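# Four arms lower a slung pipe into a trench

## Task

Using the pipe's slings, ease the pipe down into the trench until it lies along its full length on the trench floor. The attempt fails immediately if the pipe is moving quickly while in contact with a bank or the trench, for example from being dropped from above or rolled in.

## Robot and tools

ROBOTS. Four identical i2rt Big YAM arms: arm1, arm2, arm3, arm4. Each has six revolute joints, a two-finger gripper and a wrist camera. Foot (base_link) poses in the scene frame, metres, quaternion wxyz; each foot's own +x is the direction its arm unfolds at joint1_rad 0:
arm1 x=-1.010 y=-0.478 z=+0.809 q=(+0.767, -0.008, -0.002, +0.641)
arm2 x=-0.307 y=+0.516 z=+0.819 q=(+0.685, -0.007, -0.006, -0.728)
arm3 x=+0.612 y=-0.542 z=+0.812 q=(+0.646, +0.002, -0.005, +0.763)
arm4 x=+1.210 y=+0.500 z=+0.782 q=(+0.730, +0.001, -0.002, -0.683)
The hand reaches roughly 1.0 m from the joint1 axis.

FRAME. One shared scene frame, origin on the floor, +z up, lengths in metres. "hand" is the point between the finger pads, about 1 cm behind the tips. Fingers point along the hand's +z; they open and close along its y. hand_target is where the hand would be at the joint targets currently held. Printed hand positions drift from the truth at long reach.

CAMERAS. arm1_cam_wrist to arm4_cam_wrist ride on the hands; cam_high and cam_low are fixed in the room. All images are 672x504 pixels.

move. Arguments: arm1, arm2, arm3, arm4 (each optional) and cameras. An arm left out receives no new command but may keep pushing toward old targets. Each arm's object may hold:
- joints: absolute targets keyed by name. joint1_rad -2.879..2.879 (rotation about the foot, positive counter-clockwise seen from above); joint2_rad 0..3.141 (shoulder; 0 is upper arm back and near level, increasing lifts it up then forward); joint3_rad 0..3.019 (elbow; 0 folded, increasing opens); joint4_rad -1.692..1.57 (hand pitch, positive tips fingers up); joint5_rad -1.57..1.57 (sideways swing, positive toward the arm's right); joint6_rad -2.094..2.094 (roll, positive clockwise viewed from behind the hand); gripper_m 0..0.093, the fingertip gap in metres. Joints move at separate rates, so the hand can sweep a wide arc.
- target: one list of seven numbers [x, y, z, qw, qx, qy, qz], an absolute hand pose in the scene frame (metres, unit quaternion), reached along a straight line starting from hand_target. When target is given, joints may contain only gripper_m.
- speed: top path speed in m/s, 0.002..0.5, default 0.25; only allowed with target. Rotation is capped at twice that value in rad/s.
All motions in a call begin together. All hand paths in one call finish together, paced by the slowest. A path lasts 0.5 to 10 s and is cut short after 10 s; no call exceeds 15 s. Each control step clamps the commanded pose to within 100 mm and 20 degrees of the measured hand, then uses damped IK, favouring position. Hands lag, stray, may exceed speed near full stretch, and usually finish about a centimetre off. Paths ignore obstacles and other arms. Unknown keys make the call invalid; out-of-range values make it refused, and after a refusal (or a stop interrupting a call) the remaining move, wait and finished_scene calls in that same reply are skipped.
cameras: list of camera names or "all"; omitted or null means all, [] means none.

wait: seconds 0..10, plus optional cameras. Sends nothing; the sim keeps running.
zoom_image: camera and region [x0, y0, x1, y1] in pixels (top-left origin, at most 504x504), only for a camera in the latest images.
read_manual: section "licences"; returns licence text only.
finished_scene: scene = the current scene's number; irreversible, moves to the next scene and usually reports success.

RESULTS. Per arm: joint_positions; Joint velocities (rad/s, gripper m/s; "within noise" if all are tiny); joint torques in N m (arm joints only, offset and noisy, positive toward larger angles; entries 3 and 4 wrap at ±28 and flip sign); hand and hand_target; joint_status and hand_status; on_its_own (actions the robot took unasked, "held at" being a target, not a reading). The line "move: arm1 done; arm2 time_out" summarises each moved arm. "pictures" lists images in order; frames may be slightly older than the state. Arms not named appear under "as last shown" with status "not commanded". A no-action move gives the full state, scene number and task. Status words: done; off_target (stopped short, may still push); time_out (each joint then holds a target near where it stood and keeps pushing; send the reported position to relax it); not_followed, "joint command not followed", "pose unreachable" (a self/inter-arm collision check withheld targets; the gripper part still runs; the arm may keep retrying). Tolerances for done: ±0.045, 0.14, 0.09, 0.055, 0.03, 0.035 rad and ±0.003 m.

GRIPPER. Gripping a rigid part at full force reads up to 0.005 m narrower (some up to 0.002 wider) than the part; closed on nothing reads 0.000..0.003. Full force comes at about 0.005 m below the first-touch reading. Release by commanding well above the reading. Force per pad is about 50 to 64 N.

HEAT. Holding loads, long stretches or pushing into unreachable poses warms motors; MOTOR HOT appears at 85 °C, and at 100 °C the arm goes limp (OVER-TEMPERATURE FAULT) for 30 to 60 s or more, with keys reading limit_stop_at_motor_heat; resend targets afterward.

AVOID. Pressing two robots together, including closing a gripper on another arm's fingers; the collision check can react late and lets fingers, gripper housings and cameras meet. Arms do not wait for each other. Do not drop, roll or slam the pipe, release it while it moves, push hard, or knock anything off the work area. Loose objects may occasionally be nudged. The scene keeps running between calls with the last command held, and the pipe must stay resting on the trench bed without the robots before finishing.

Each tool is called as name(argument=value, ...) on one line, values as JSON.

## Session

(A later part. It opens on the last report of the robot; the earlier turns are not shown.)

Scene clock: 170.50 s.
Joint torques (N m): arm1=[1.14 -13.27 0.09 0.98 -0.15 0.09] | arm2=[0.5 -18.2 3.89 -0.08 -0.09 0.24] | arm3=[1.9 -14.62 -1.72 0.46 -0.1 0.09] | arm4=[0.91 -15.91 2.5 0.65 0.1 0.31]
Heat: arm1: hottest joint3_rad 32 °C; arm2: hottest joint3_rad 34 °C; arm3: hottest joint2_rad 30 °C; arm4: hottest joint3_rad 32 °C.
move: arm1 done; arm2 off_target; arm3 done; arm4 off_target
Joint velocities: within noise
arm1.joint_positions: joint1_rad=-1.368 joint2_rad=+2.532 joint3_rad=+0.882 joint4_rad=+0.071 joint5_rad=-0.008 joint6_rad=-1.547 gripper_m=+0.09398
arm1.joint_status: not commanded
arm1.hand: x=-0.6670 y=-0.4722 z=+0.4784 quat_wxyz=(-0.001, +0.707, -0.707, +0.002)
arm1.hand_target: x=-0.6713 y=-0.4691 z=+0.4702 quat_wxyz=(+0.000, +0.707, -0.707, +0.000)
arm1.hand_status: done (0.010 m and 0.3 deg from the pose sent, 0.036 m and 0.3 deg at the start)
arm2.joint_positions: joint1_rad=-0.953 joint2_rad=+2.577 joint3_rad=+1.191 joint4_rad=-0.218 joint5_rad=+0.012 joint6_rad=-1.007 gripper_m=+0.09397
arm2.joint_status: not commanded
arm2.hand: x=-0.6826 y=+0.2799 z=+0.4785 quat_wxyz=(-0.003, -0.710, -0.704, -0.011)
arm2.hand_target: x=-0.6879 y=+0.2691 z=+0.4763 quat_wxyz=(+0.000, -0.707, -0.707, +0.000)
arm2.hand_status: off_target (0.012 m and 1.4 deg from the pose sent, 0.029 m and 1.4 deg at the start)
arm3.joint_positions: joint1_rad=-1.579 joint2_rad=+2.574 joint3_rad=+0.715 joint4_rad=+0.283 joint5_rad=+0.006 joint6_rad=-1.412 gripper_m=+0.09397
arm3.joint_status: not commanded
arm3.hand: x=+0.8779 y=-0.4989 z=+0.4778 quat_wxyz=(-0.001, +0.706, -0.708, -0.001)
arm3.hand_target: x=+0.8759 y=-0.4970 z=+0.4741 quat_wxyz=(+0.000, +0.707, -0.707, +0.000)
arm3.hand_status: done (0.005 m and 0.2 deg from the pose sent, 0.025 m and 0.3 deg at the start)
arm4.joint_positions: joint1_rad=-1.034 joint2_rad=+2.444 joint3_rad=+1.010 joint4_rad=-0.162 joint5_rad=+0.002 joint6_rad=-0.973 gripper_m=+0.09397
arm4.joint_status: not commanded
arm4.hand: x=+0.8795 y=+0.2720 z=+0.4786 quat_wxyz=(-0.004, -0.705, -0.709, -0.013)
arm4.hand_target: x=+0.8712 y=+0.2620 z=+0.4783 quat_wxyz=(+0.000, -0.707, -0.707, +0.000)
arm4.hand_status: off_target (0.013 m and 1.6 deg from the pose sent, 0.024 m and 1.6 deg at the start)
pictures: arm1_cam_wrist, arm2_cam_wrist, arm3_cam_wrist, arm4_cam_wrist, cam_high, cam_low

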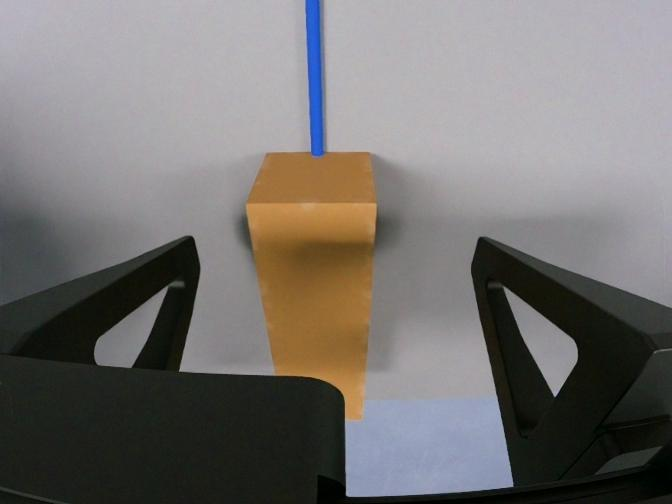

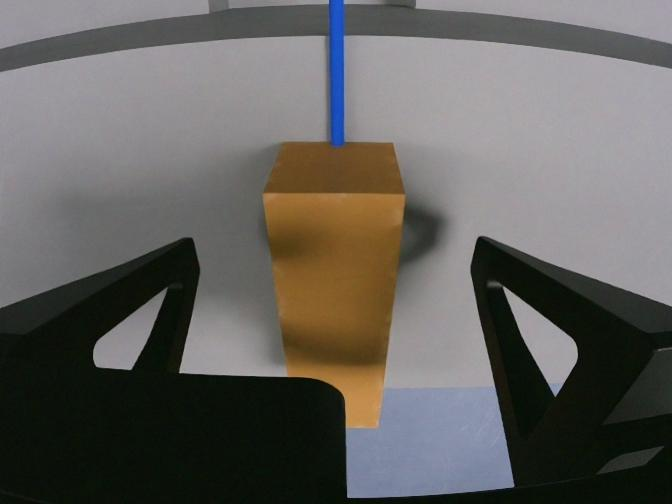

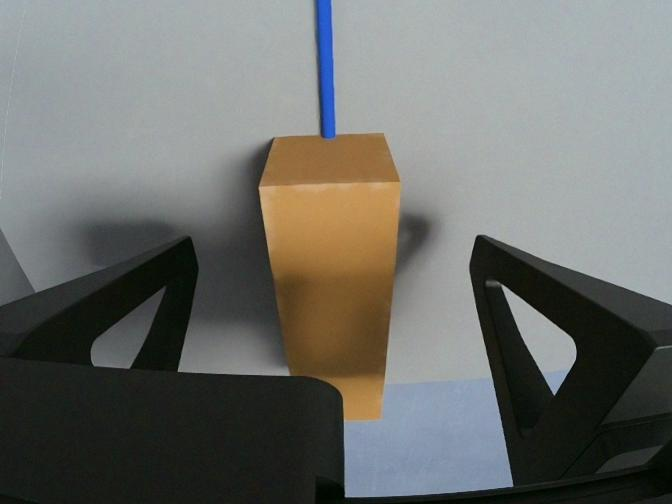

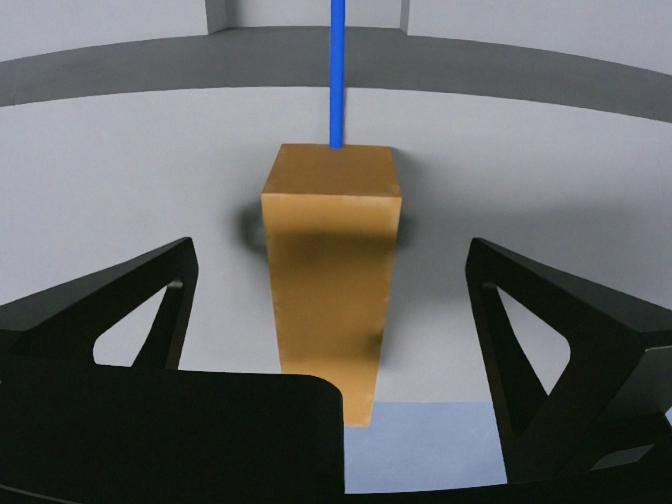

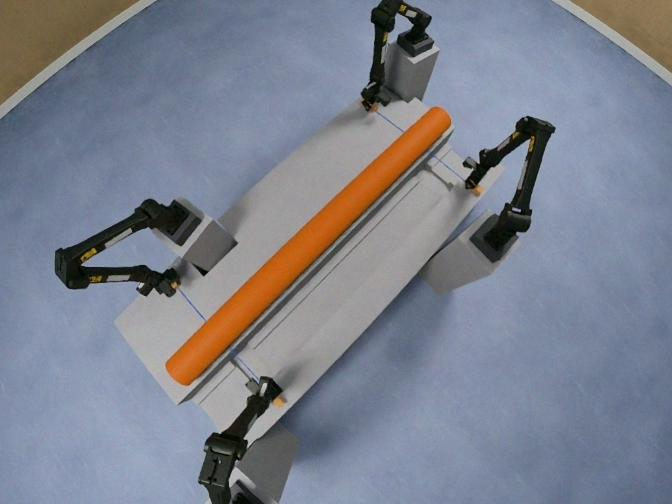

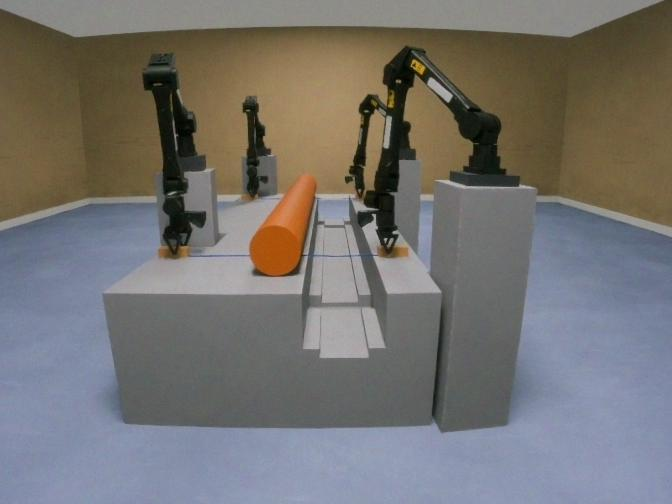

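move(arm1={"target": [-0.677, -0.469, 0.468, 0, 0.7071, -0.7071, 0], "speed": 0.05}, cameras=["arm1_cam_wrist"])

move(arm1={"joints": {"gripper_m": 0.045}}, arm2={"joints": {"gripper_m": 0.045}}, arm3={"joints": {"gripper_m": 0.045}}, arm4={"joints": {"gripper_m": 0.045}}, cameras=["arm1_cam_wrist", "arm2_cam_wrist", "arm3_cam_wrist", "arm4_cam_wrist"])

Scene clock: 180.23 s.
Joint torques (N m): arm1=[0.62 -13.74 -0.92 1.09 -0.14 0.12] | arm2=[0.62 -18.26 3.86 -0.02 -0.09 0.21] | arm3=[1.96 -14.62 -1.7 0.43 -0.11 0.08] | arm4=[0.91 -15.91 2.51 0.64 0.1 0.3]
Heat: arm1: hottest joint2_rad 31 °C; arm2: hottest joint3_rad 33 °C; arm3: hottest joint2_rad 31 °C; arm4: hottest joint3_rad 31 °C.
move: arm1 off_target
Joint velocities: within noise
arm1.joint_positions: joint1_rad=-1.368 joint2_rad=+2.534 joint3_rad=+0.882 joint4_rad=+0.089 joint5_rad=-0.008 joint6_rad=-1.546 gripper_m=+0.09398
arm1.joint_status: not commanded
arm1.hand: x=-0.6636 y=-0.4721 z=+0.4777 quat_wxyz=(-0.007, +0.707, -0.707, +0.008)
arm1.hand_target: x=-0.6772 y=-0.4692 z=+0.4686 quat_wxyz=(+0.000, +0.707, -0.707, +0.000)
arm1.hand_status: off_target (0.017 m and 1.2 deg from the pose sent, 0.015 m and 0.3 deg at the start)
arm2.joint_positions: joint1_rad=-0.953 joint2_rad=+2.577 joint3_rad=+1.191 joint4_rad=-0.217 joint5_rad=+0.012 joint6_rad=-1.007 gripper_m=+0.09397
arm2.joint_status: not commanded
arm2.hand: x=-0.6828 y=+0.2798 z=+0.4785 quat_wxyz=(-0.003, -0.710, -0.704, -0.010)
arm2.hand_target: x=-0.6878 y=+0.2692 z=+0.4763 quat_wxyz=(+0.000, -0.707, -0.707, +0.000)
arm2.hand_status: not commanded
arm3.joint_positions: joint1_rad=-1.579 joint2_rad=+2.574 joint3_rad=+0.715 joint4_rad=+0.284 joint5_rad=+0.006 joint6_rad=-1.411 gripper_m=+0.09397
arm3.joint_status: not commanded
arm3.hand: x=+0.8782 y=-0.4987 z=+0.4778 quat_wxyz=(-0.001, +0.706, -0.708, -0.001)
arm3.hand_target: x=+0.8759 y=-0.4971 z=+0.4741 quat_wxyz=(+0.000, +0.707, -0.707, +0.000)
arm3.hand_status: not commanded
arm4: as last shown
arm4.joint_positions: joint1_rad=-1.034 joint2_rad=+2.444 joint3_rad=+1.010 joint4_rad=-0.162 joint5_rad=+0.002 joint6_rad=-0.972 gripper_m=+0.09397
arm4.hand: x=+0.8795 y=+0.2720 z=+0.4786 quat_wxyz=(-0.004, -0.706, -0.708, -0.013)

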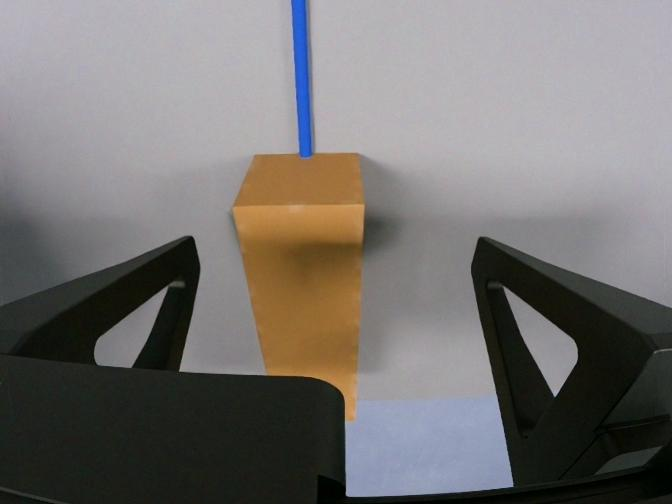

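Scene clock: 180.83 s.
Joint torques (N m): arm1=[0.21 -13.1 -0.8 0.91 -0.18 0.09] | arm2=[0.62 -18.2 3.86 0.02 -0.1 0.21] | arm3=[1.96 -14.56 -1.73 0.42 -0.11 0.09] | arm4=[1.03 -15.91 2.51 0.65 0.1 0.3]
Heat: arm1: hottest joint2_rad 31 °C; arm2: hottest joint3_rad 33 °C; arm3: hottest joint2_rad 31 °C; arm4: hottest joint3_rad 31 °C.
move: arm1 done; arm2 done; arm3 done; arm4 done
Joint velocities: within noise
arm1.joint_positions: joint1_rad=-1.368 joint2_rad=+2.536 joint3_rad=+0.882 joint4_rad=+0.089 joint5_rad=-0.008 joint6_rad=-1.546 gripper_m=+0.04510
arm1.joint_status: all done
arm1.hand: x=-0.6643 y=-0.4721 z=+0.4774 quat_wxyz=(-0.007, +0.707, -0.707, +0.007)
arm1.hand_target: x=-0.6772 y=-0.4693 z=+0.4686 quat_wxyz=(+0.000, +0.707, -0.707, +0.000)
arm1.hand_status: not commanded
arm2.joint_positions: joint1_rad=-0.953 joint2_rad=+2.577 joint3_rad=+1.191 joint4_rad=-0.217 joint5_rad=+0.012 joint6_rad=-1.006 gripper_m=+0.04507
arm2.joint_status: all done
arm2.hand: x=-0.6828 y=+0.2798 z=+0.4785 quat_wxyz=(-0.003, -0.710, -0.704, -0.010)
arm2.hand_target: x=-0.6878 y=+0.2692 z=+0.4763 quat_wxyz=(+0.000, -0.707, -0.707, +0.000)
arm2.hand_status: not commanded
arm3.joint_positions: joint1_rad=-1.579 joint2_rad=+2.574 joint3_rad=+0.715 joint4_rad=+0.284 joint5_rad=+0.006 joint6_rad=-1.411 gripper_m=+0.04510
arm3.joint_status: all done
arm3.hand: x=+0.8782 y=-0.4987 z=+0.4778 quat_wxyz=(-0.001, +0.706, -0.708, -0.001)
arm3.hand_target: x=+0.8759 y=-0.4971 z=+0.4741 quat_wxyz=(+0.000, +0.707, -0.707, +0.000)
arm3.hand_status: not commanded
arm4.joint_positions: joint1_rad=-1.034 joint2_rad=+2.444 joint3_rad=+1.010 joint4_rad=-0.162 joint5_rad=+0.002 joint6_rad=-0.972 gripper_m=+0.04511
arm4.joint_status: all done
arm4.hand: x=+0.8795 y=+0.2720 z=+0.4786 quat_wxyz=(-0.004, -0.706, -0.708, -0.013)
arm4.hand_target: x=+0.8712 y=+0.2620 z=+0.4783 quat_wxyz=(+0.000, -0.707, -0.707, +0.000)
arm4.hand_status: not commanded

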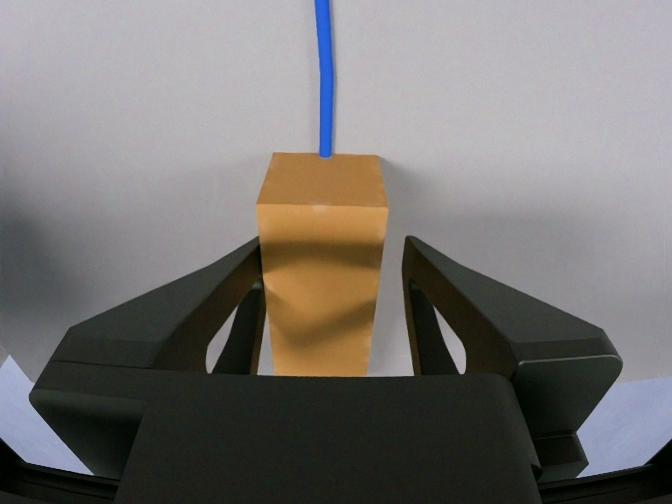

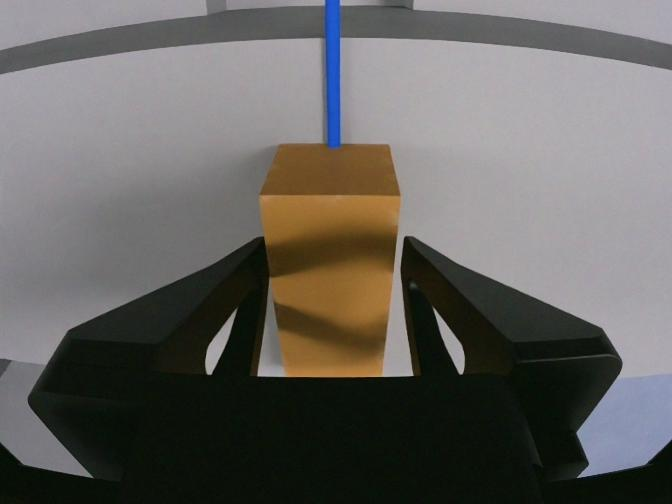

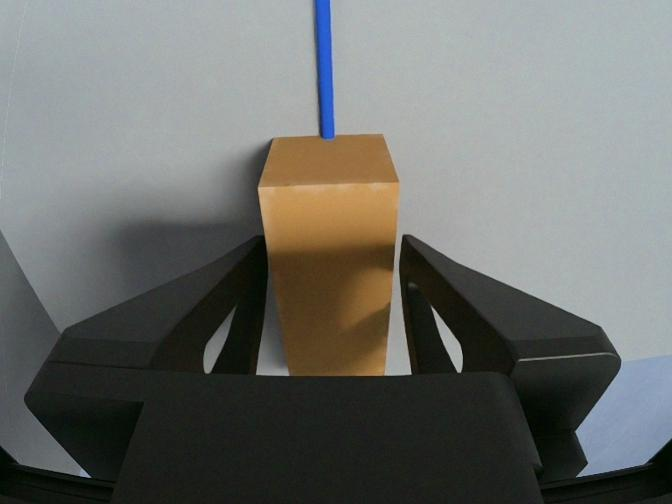

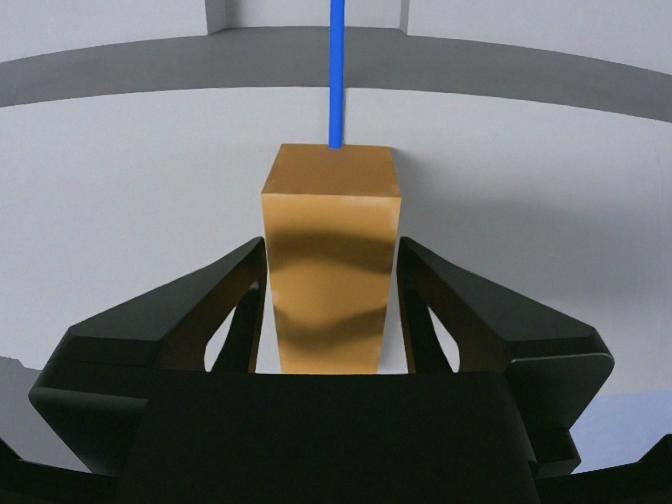

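move(arm1={"joints": {"gripper_m": 0.026}}, arm2={"joints": {"gripper_m": 0.026}}, arm3={"joints": {"gripper_m": 0.026}}, arm4={"joints": {"gripper_m": 0.026}}, cameras=["arm1_cam_wrist", "arm4_cam_wrist"])

Scene clock: 184.93 s.
Joint torques (N m): arm1=[0.56 -13.39 -0.75 1.11 -0.11 0.11] | arm2=[0.56 -18.2 3.81 -0.01 -0.1 0.2] | arm3=[1.96 -14.56 -1.73 0.39 -0.11 0.09] | arm4=[1.03 -15.91 2.51 0.64 0.1 0.3]
Heat: arm1: hottest joint2_rad 31 °C; arm2: hottest joint2_rad 33 °C; arm3: hottest joint2_rad 31 °C; arm4: hottest joint3_rad 31 °C.
move: arm1 off_target; arm2 off_target; arm3 off_target; arm4 off_target
Joint velocities: within noise
arm1.joint_positions: joint1_rad=-1.368 joint2_rad=+2.536 joint3_rad=+0.881 joint4_rad=+0.089 joint5_rad=-0.009 joint6_rad=-1.545 gripper_m=+0.03351
arm1.joint_status: gripper_m off_target (ended at +0.03354, target +0.02600)
arm1.hand: x=-0.6648 y=-0.4718 z=+0.4772 quat_wxyz=(-0.007, +0.707, -0.707, +0.007)
arm1.hand_target: x=-0.6771 y=-0.4692 z=+0.4686 quat_wxyz=(+0.000, +0.707, -0.707, +0.000)
arm1.hand_status: not commanded
arm2.joint_positions: joint1_rad=-0.953 joint2_rad=+2.577 joint3_rad=+1.192 joint4_rad=-0.217 joint5_rad=+0.012 joint6_rad=-1.006 gripper_m=+0.03425
arm2.joint_status: gripper_m off_target (ended at +0.03428, target +0.02600)
arm2.hand: x=-0.6831 y=+0.2794 z=+0.4785 quat_wxyz=(-0.003, -0.710, -0.704, -0.010)
arm2.hand_target: x=-0.6878 y=+0.2692 z=+0.4763 quat_wxyz=(+0.000, -0.707, -0.707, +0.000)
arm2.hand_status: not commanded
arm3.joint_positions: joint1_rad=-1.578 joint2_rad=+2.574 joint3_rad=+0.715 joint4_rad=+0.284 joint5_rad=+0.007 joint6_rad=-1.411 gripper_m=+0.03445
arm3.joint_status: gripper_m off_target (ended at +0.03448, target +0.02600)
arm3.hand: x=+0.8782 y=-0.4987 z=+0.4778 quat_wxyz=(-0.001, +0.706, -0.708, -0.001)
arm3.hand_target: x=+0.8759 y=-0.4971 z=+0.4741 quat_wxyz=(+0.000, +0.707, -0.707, +0.000)
arm3.hand_status: not commanded
arm4.joint_positions: joint1_rad=-1.034 joint2_rad=+2.444 joint3_rad=+1.011 joint4_rad=-0.162 joint5_rad=+0.002 joint6_rad=-0.972 gripper_m=+0.03455
arm4.joint_status: gripper_m off_target (ended at +0.03459, target +0.02600)
arm4.hand: x=+0.8791 y=+0.2717 z=+0.4786 quat_wxyz=(-0.004, -0.706, -0.708, -0.013)
arm4.hand_target: x=+0.8710 y=+0.2620 z=+0.4783 quat_wxyz=(+0.000, -0.707, -0.707, +0.000)
arm4.hand_status: not commanded

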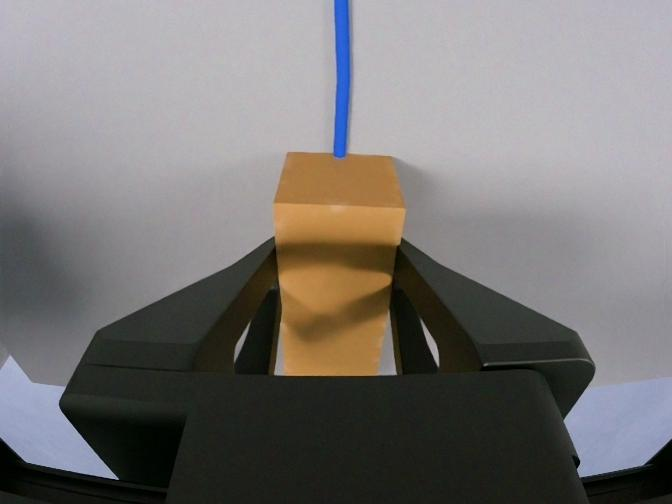

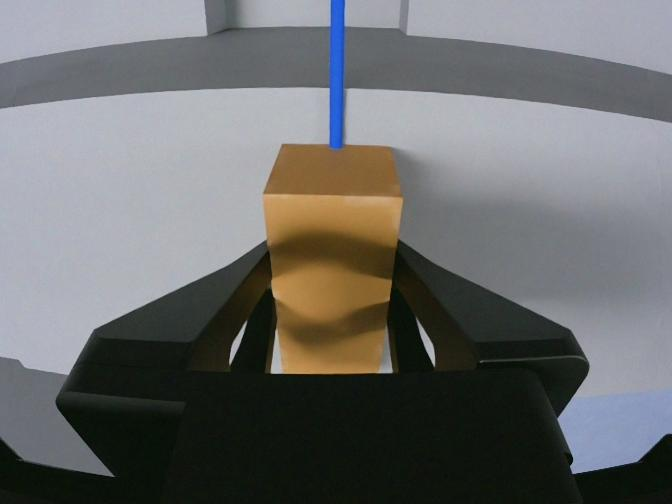

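move(arm1={"target": [-0.670, -0.330, 0.66, 0, 0.7071, -0.7071, 0], "speed": 0.08}, arm2={"target": [-0.688, 0.105, 0.66, 0, 0.7071, 0.7071, 0], "speed": 0.08}, arm3={"target": [0.876, -0.330, 0.66, 0, 0.7071, -0.7071, 0], "speed": 0.08}, arm4={"target": [0.871, 0.105, 0.66, 0, 0.7071, 0.7071, 0], "speed": 0.08})

Scene clock: 200.77 s.
Joint torques (N m): arm1=[0.15 -15.09 3.92 -0.01 -0.13 0.11] | arm2=[0.32 -22.59 9.55 -0.96 -0.17 0.22] | arm3=[1.61 -16.32 3.32 -0.32 -0.29 0.08] | arm4=[0.91 -20.48 7.53 -0.32 0 0.32]
Heat: arm1: hottest joint2_rad 31 °C; arm2: hottest joint2_rad 34 °C; arm3: hottest joint2_rad 31 °C; arm4: hottest joint3_rad 31 °C.
move: arm1 off_target; arm2 off_target; arm3 off_target; arm4 off_target
Joint velocities: within noise
arm1.joint_positions: joint1_rad=-0.987 joint2_rad=+1.997 joint3_rad=+0.765 joint4_rad=-0.362 joint5_rad=-0.013 joint6_rad=-1.169 gripper_m=+0.03352
arm1.joint_status: not commanded
arm1.hand: x=-0.6768 y=-0.3356 z=+0.6532 quat_wxyz=(+0.007, +0.708, -0.706, -0.002)
arm1.hand_target: x=-0.6701 y=-0.3300 z=+0.6599 quat_wxyz=(+0.000, +0.707, -0.707, +0.000)
arm1.hand_status: off_target (0.011 m and 0.9 deg from the pose sent, 0.231 m and 1.1 deg at the start)
arm2.joint_positions: joint1_rad=-0.697 joint2_rad=+2.293 joint3_rad=+1.355 joint4_rad=-0.687 joint5_rad=+0.010 joint6_rad=-0.754 gripper_m=+0.03426
arm2.joint_status: not commanded
arm2.hand: x=-0.6770 y=+0.1258 z=+0.6428 quat_wxyz=(+0.001, -0.708, -0.706, -0.021)
arm2.hand_target: x=-0.6875 y=+0.1054 z=+0.6605 quat_wxyz=(+0.000, -0.707, -0.707, +0.000)
arm2.hand_status: off_target (0.029 m and 2.4 deg from the pose sent, 0.252 m and 1.3 deg at the start)
arm3.joint_positions: joint1_rad=-1.063 joint2_rad=+1.969 joint3_rad=+0.669 joint4_rad=-0.299 joint5_rad=+0.007 joint6_rad=-0.899 gripper_m=+0.03446
arm3.joint_status: not commanded
arm3.hand: x=+0.8688 y=-0.3388 z=+0.6540 quat_wxyz=(+0.010, +0.708, -0.707, +0.000)
arm3.hand_target: x=+0.8759 y=-0.3301 z=+0.6600 quat_wxyz=(+0.000, +0.707, -0.707, +0.000)
arm3.hand_status: off_target (0.013 m and 1.2 deg from the pose sent, 0.248 m and 0.2 deg at the start)
arm4.joint_positions: joint1_rad=-0.782 joint2_rad=+2.143 joint3_rad=+1.196 joint4_rad=-0.677 joint5_rad=+0.005 joint6_rad=-0.722 gripper_m=+0.03456
arm4.joint_status: not commanded
arm4.hand: x=+0.8850 y=+0.1274 z=+0.6381 quat_wxyz=(+0.002, -0.705, -0.709, -0.027)
arm4.hand_target: x=+0.8716 y=+0.1056 z=+0.6603 quat_wxyz=(+0.000, -0.707, -0.707, +0.000)
arm4.hand_status: off_target (0.034 m and 3.1 deg from the pose sent, 0.247 m and 1.5 deg at the start)
pictures: arm1_cam_wrist, arm2_cam_wrist, arm3_cam_wrist, arm4_cam_wrist, cam_high, cam_low

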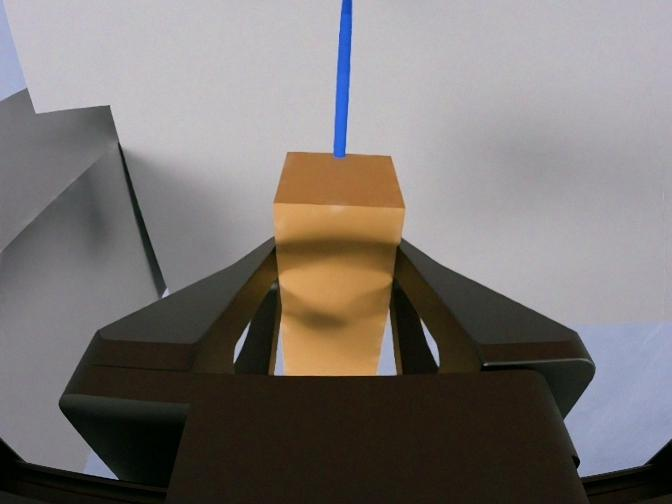

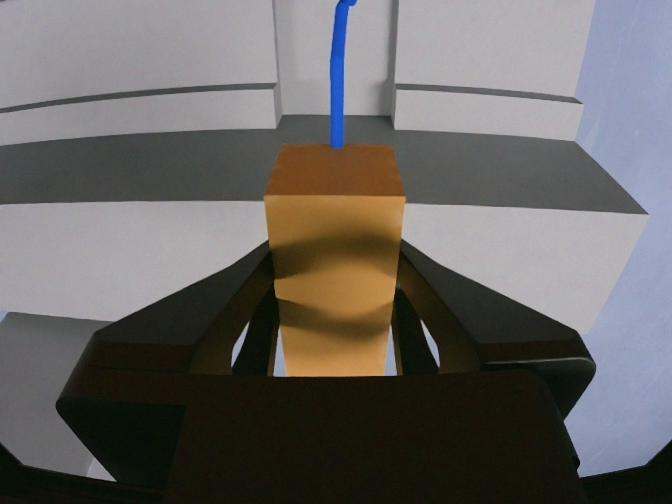

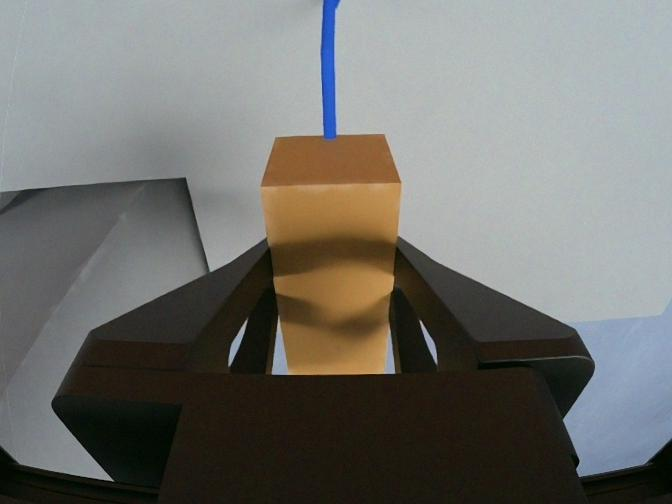

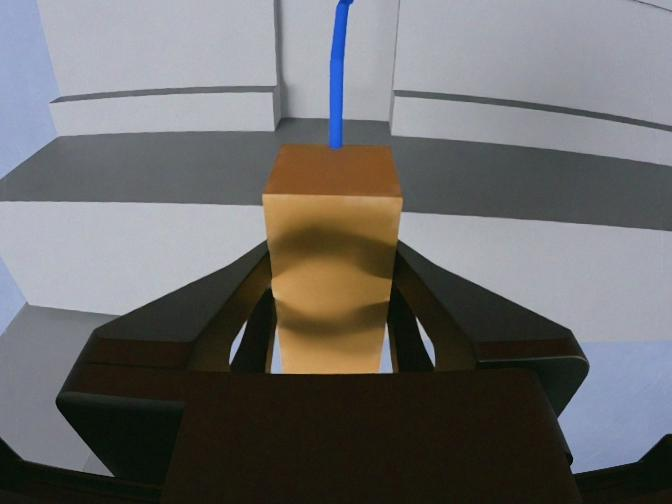

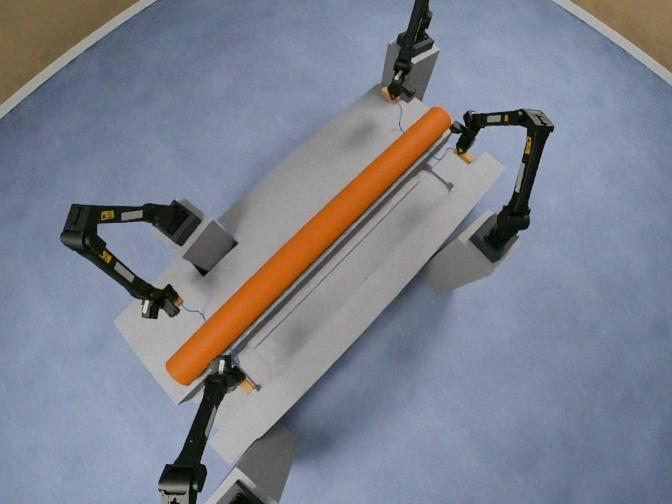

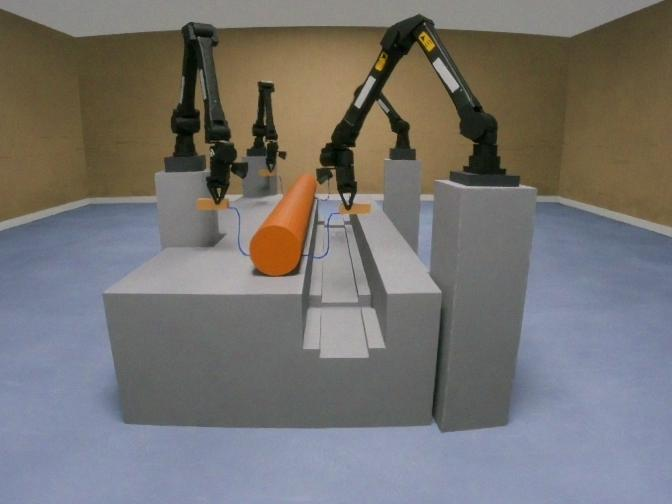

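move(arm1={"target": [-0.664, -0.310, 0.727, 0, 0.7071, -0.7071, 0], "speed": 0.08}, arm2={"target": [-0.693, 0.085, 0.738, 0, 0.7071, 0.7071, 0], "speed": 0.08}, arm3={"target": [0.882, -0.310, 0.727, 0, 0.7071, -0.7071, 0], "speed": 0.08}, arm4={"target": [0.863, 0.083, 0.742, 0, 0.7071, 0.7071, 0], "speed": 0.08})

Scene clock: 205.90 s.
Joint torques (N m): arm1=[0.32 -14.68 6.65 0.02 -0.14 0.11] | arm2=[0.56 -22.65 11.37 -1.05 -0.17 0.21] | arm3=[1.79 -15.62 5.59 -0.46 -0.29 0.1] | arm4=[1.03 -20.6 9.26 -0.35 0 0.29]
Heat: arm1: hottest joint2_rad 31 °C; arm2: hottest joint2_rad 34 °C; arm3: hottest joint2_rad 31 °C; arm4: hottest joint3_rad 31 °C.
move: arm1 off_target; arm2 off_target; arm3 off_target; arm4 off_target
Joint velocities: within noise
arm1.joint_positions: joint1_rad=-0.951 joint2_rad=+1.828 joint3_rad=+0.788 joint4_rad=-0.569 joint5_rad=-0.013 joint6_rad=-1.130 gripper_m=+0.03352
arm1.joint_status: not commanded
arm1.hand: x=-0.6775 y=-0.3203 z=+0.7164 quat_wxyz=(+0.014, +0.707, -0.707, -0.005)
arm1.hand_target: x=-0.6643 y=-0.3101 z=+0.7272 quat_wxyz=(+0.000, +0.707, -0.707, +0.000)
arm1.hand_status: off_target (0.020 m and 1.7 deg from the pose sent, 0.079 m and 0.8 deg at the start)
arm2.joint_positions: joint1_rad=-0.682 joint2_rad=+2.183 joint3_rad=+1.412 joint4_rad=-0.862 joint5_rad=+0.010 joint6_rad=-0.736 gripper_m=+0.03426
arm2.joint_status: not commanded
arm2.hand: x=-0.6833 y=+0.1080 z=+0.7170 quat_wxyz=(+0.001, -0.709, -0.705, -0.024)
arm2.hand_target: x=-0.6923 y=+0.0856 z=+0.7386 quat_wxyz=(+0.000, -0.707, -0.707, +0.000)
arm2.hand_status: off_target (0.033 m and 2.8 deg from the pose sent, 0.105 m and 2.4 deg at the start)
arm3.joint_positions: joint1_rad=-1.031 joint2_rad=+1.788 joint3_rad=+0.708 joint4_rad=-0.529 joint5_rad=+0.007 joint6_rad=-0.865 gripper_m=+0.03446
arm3.joint_status: not commanded
arm3.hand: x=+0.8727 y=-0.3223 z=+0.7180 quat_wxyz=(+0.015, +0.707, -0.707, +0.000)
arm3.hand_target: x=+0.8818 y=-0.3101 z=+0.7271 quat_wxyz=(+0.000, +0.707, -0.707, +0.000)
arm3.hand_status: off_target (0.018 m and 1.7 deg from the pose sent, 0.080 m and 1.2 deg at the start)
arm4.joint_positions: joint1_rad=-0.768 joint2_rad=+2.031 joint3_rad=+1.282 joint4_rad=-0.882 joint5_rad=+0.005 joint6_rad=-0.706 gripper_m=+0.03456
arm4.joint_status: not commanded
arm4.hand: x=+0.8759 y=+0.1066 z=+0.7155 quat_wxyz=(+0.002, -0.705, -0.708, -0.031)
arm4.hand_target: x=+0.8639 y=+0.0840 z=+0.7425 quat_wxyz=(+0.000, -0.707, -0.707, +0.000)
arm4.hand_status: off_target (0.038 m and 3.5 deg from the pose sent, 0.115 m and 3.1 deg at the start)
pictures: arm1_cam_wrist, arm2_cam_wrist, arm3_cam_wrist, arm4_cam_wrist, cam_high, cam_low

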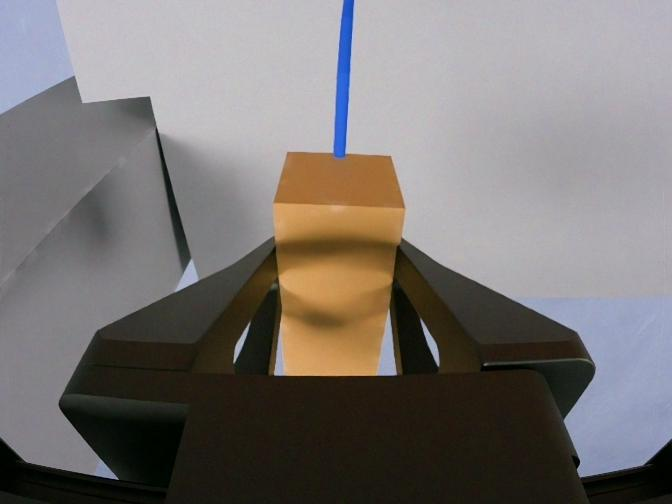

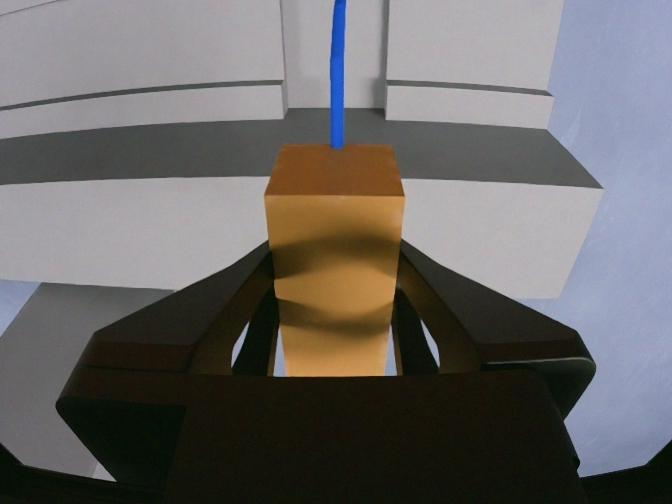

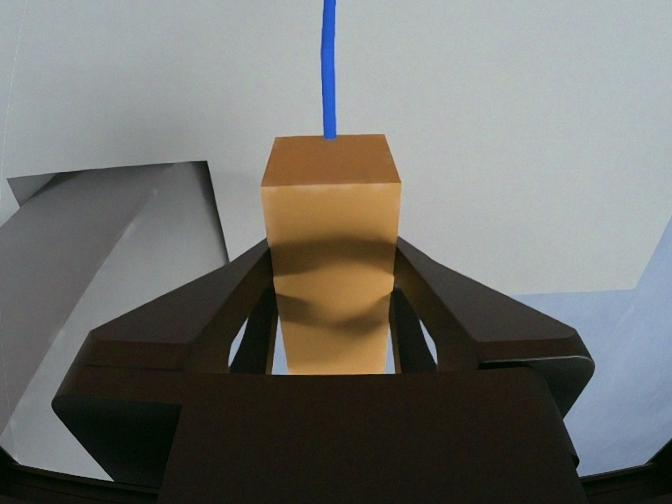

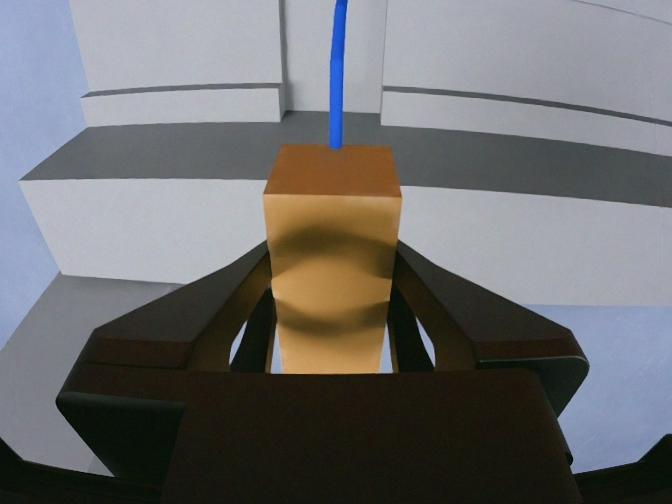

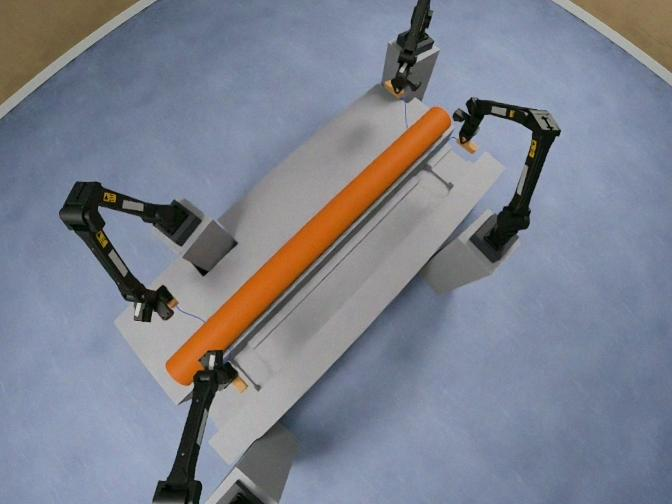

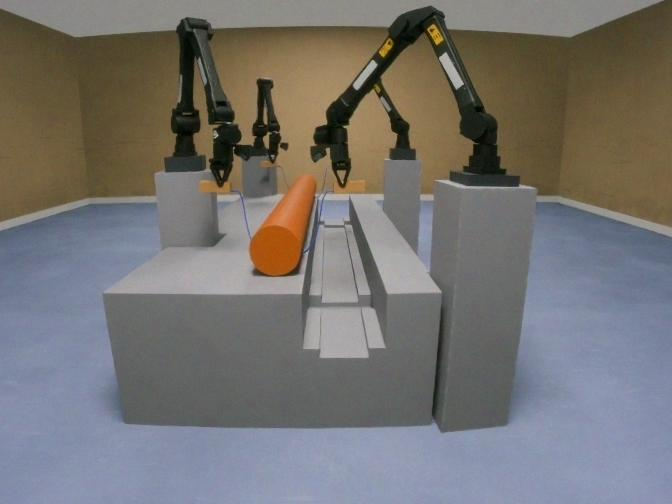

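zoom_image(camera="cam_low", region=[180, 120, 400, 300])

Scaled by 2.291.

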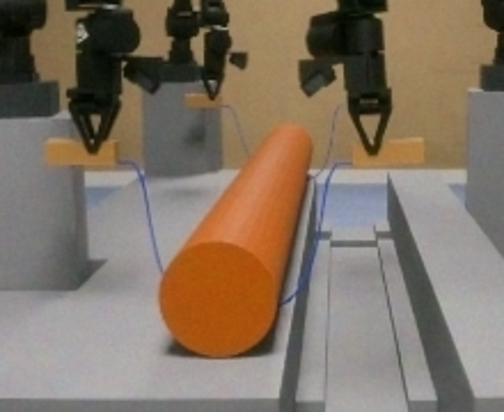

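move(arm1={"target": [-0.664, -0.310, 0.752, 0, 0.7071, -0.7071, 0], "speed": 0.04}, arm2={"target": [-0.693, 0.080, 0.763, 0, 0.7071, 0.7071, 0], "speed": 0.04}, arm3={"target": [0.882, -0.310, 0.752, 0, 0.7071, -0.7071, 0], "speed": 0.04}, arm4={"target": [0.863, 0.080, 0.767, 0, 0.7071, 0.7071, 0], "speed": 0.04}, cameras=["cam_low", "cam_high"])

zoom_image(camera="cam_low", region=[180, 120, 400, 300])

Scene clock: 214.30 s.
Joint torques (N m): arm1=[0.21 -15.97 7.39 -0.21 -0.01 0.07] | arm2=[0.62 -22.83 12.04 -1.05 -0.18 0.21] | arm3=[1.85 -15.38 6.45 -0.36 -0.29 0.08] | arm4=[0.97 -20.78 9.74 -0.36 0 0.3]
Heat: arm1: hottest joint2_rad 31 °C; arm2: hottest joint3_rad 35 °C; arm3: hottest joint2_rad 31 °C; arm4: hottest joint3_rad 32 °C.
move: arm1 off_target; arm2 off_target; arm3 off_target; arm4 off_target
Joint velocities: within noise
arm1.joint_positions: joint1_rad=-0.947 joint2_rad=+1.782 joint3_rad=+0.788 joint4_rad=-0.636 joint5_rad=-0.016 joint6_rad=-1.130 gripper_m=+0.03352
arm1.joint_status: not commanded
arm1.hand: x=-0.6841 y=-0.3209 z=+0.7328 quat_wxyz=(+0.024, +0.708, -0.705, -0.009)
arm1.hand_target: x=-0.6646 y=-0.3102 z=+0.7521 quat_wxyz=(+0.000, +0.707, -0.707, +0.000)
arm1.hand_status: off_target (0.030 m and 2.9 deg from the pose sent, 0.040 m and 1.7 deg at the start)
arm2.joint_positions: joint1_rad=-0.676 joint2_rad=+2.151 joint3_rad=+1.430 joint4_rad=-0.916 joint5_rad=+0.010 joint6_rad=-0.729 gripper_m=+0.03426
arm2.joint_status: not commanded
arm2.hand: x=-0.6831 y=+0.1038 z=+0.7396 quat_wxyz=(+0.001, -0.709, -0.704, -0.026)
arm2.hand_target: x=-0.6922 y=+0.0808 z=+0.7635 quat_wxyz=(+0.000, -0.707, -0.707, +0.000)
arm2.hand_status: off_target (0.035 m and 3.0 deg from the pose sent, 0.055 m and 2.8 deg at the start)
arm3.joint_positions: joint1_rad=-1.031 joint2_rad=+1.721 joint3_rad=+0.712 joint4_rad=-0.606 joint5_rad=+0.007 joint6_rad=-0.864 gripper_m=+0.03446
arm3.joint_status: not commanded
arm3.hand: x=+0.8708 y=-0.3241 z=+0.7406 quat_wxyz=(+0.018, +0.706, -0.708, -0.001)
arm3.hand_target: x=+0.8818 y=-0.3101 z=+0.7522 quat_wxyz=(+0.000, +0.707, -0.707, +0.000)
arm3.hand_status: off_target (0.021 m and 2.1 deg from the pose sent, 0.037 m and 1.7 deg at the start)
arm4.joint_positions: joint1_rad=-0.764 joint2_rad=+1.999 joint3_rad=+1.301 joint4_rad=-0.939 joint5_rad=+0.005 joint6_rad=-0.702 gripper_m=+0.03456
arm4.joint_status: not commanded
arm4.hand: x=+0.8762 y=+0.1043 z=+0.7376 quat_wxyz=(+0.003, -0.705, -0.708, -0.033)
arm4.hand_target: x=+0.8640 y=+0.0811 z=+0.7674 quat_wxyz=(+0.000, -0.707, -0.707, +0.000)
arm4.hand_status: off_target (0.040 m and 3.8 deg from the pose sent, 0.059 m and 3.5 deg at the start)
pictures: cam_high, cam_low

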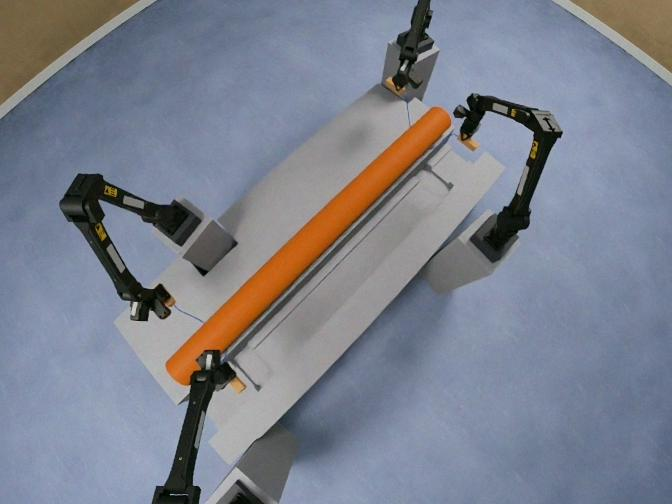

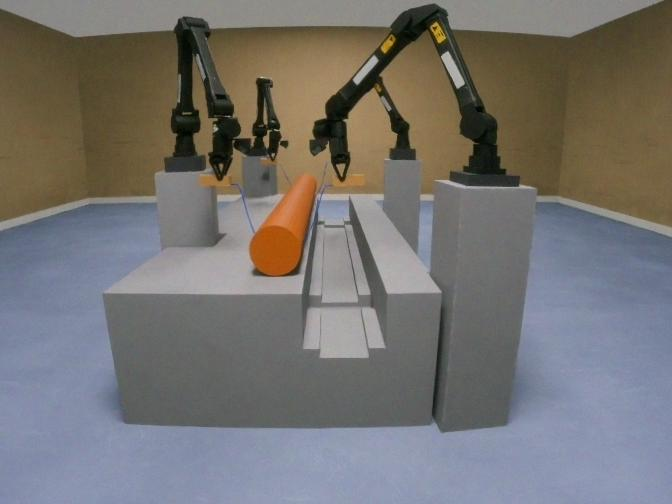

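Scaled by 2.291.

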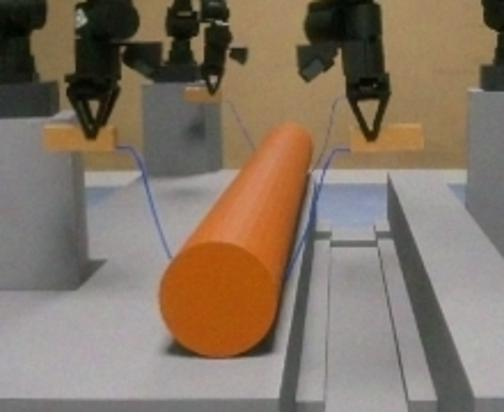

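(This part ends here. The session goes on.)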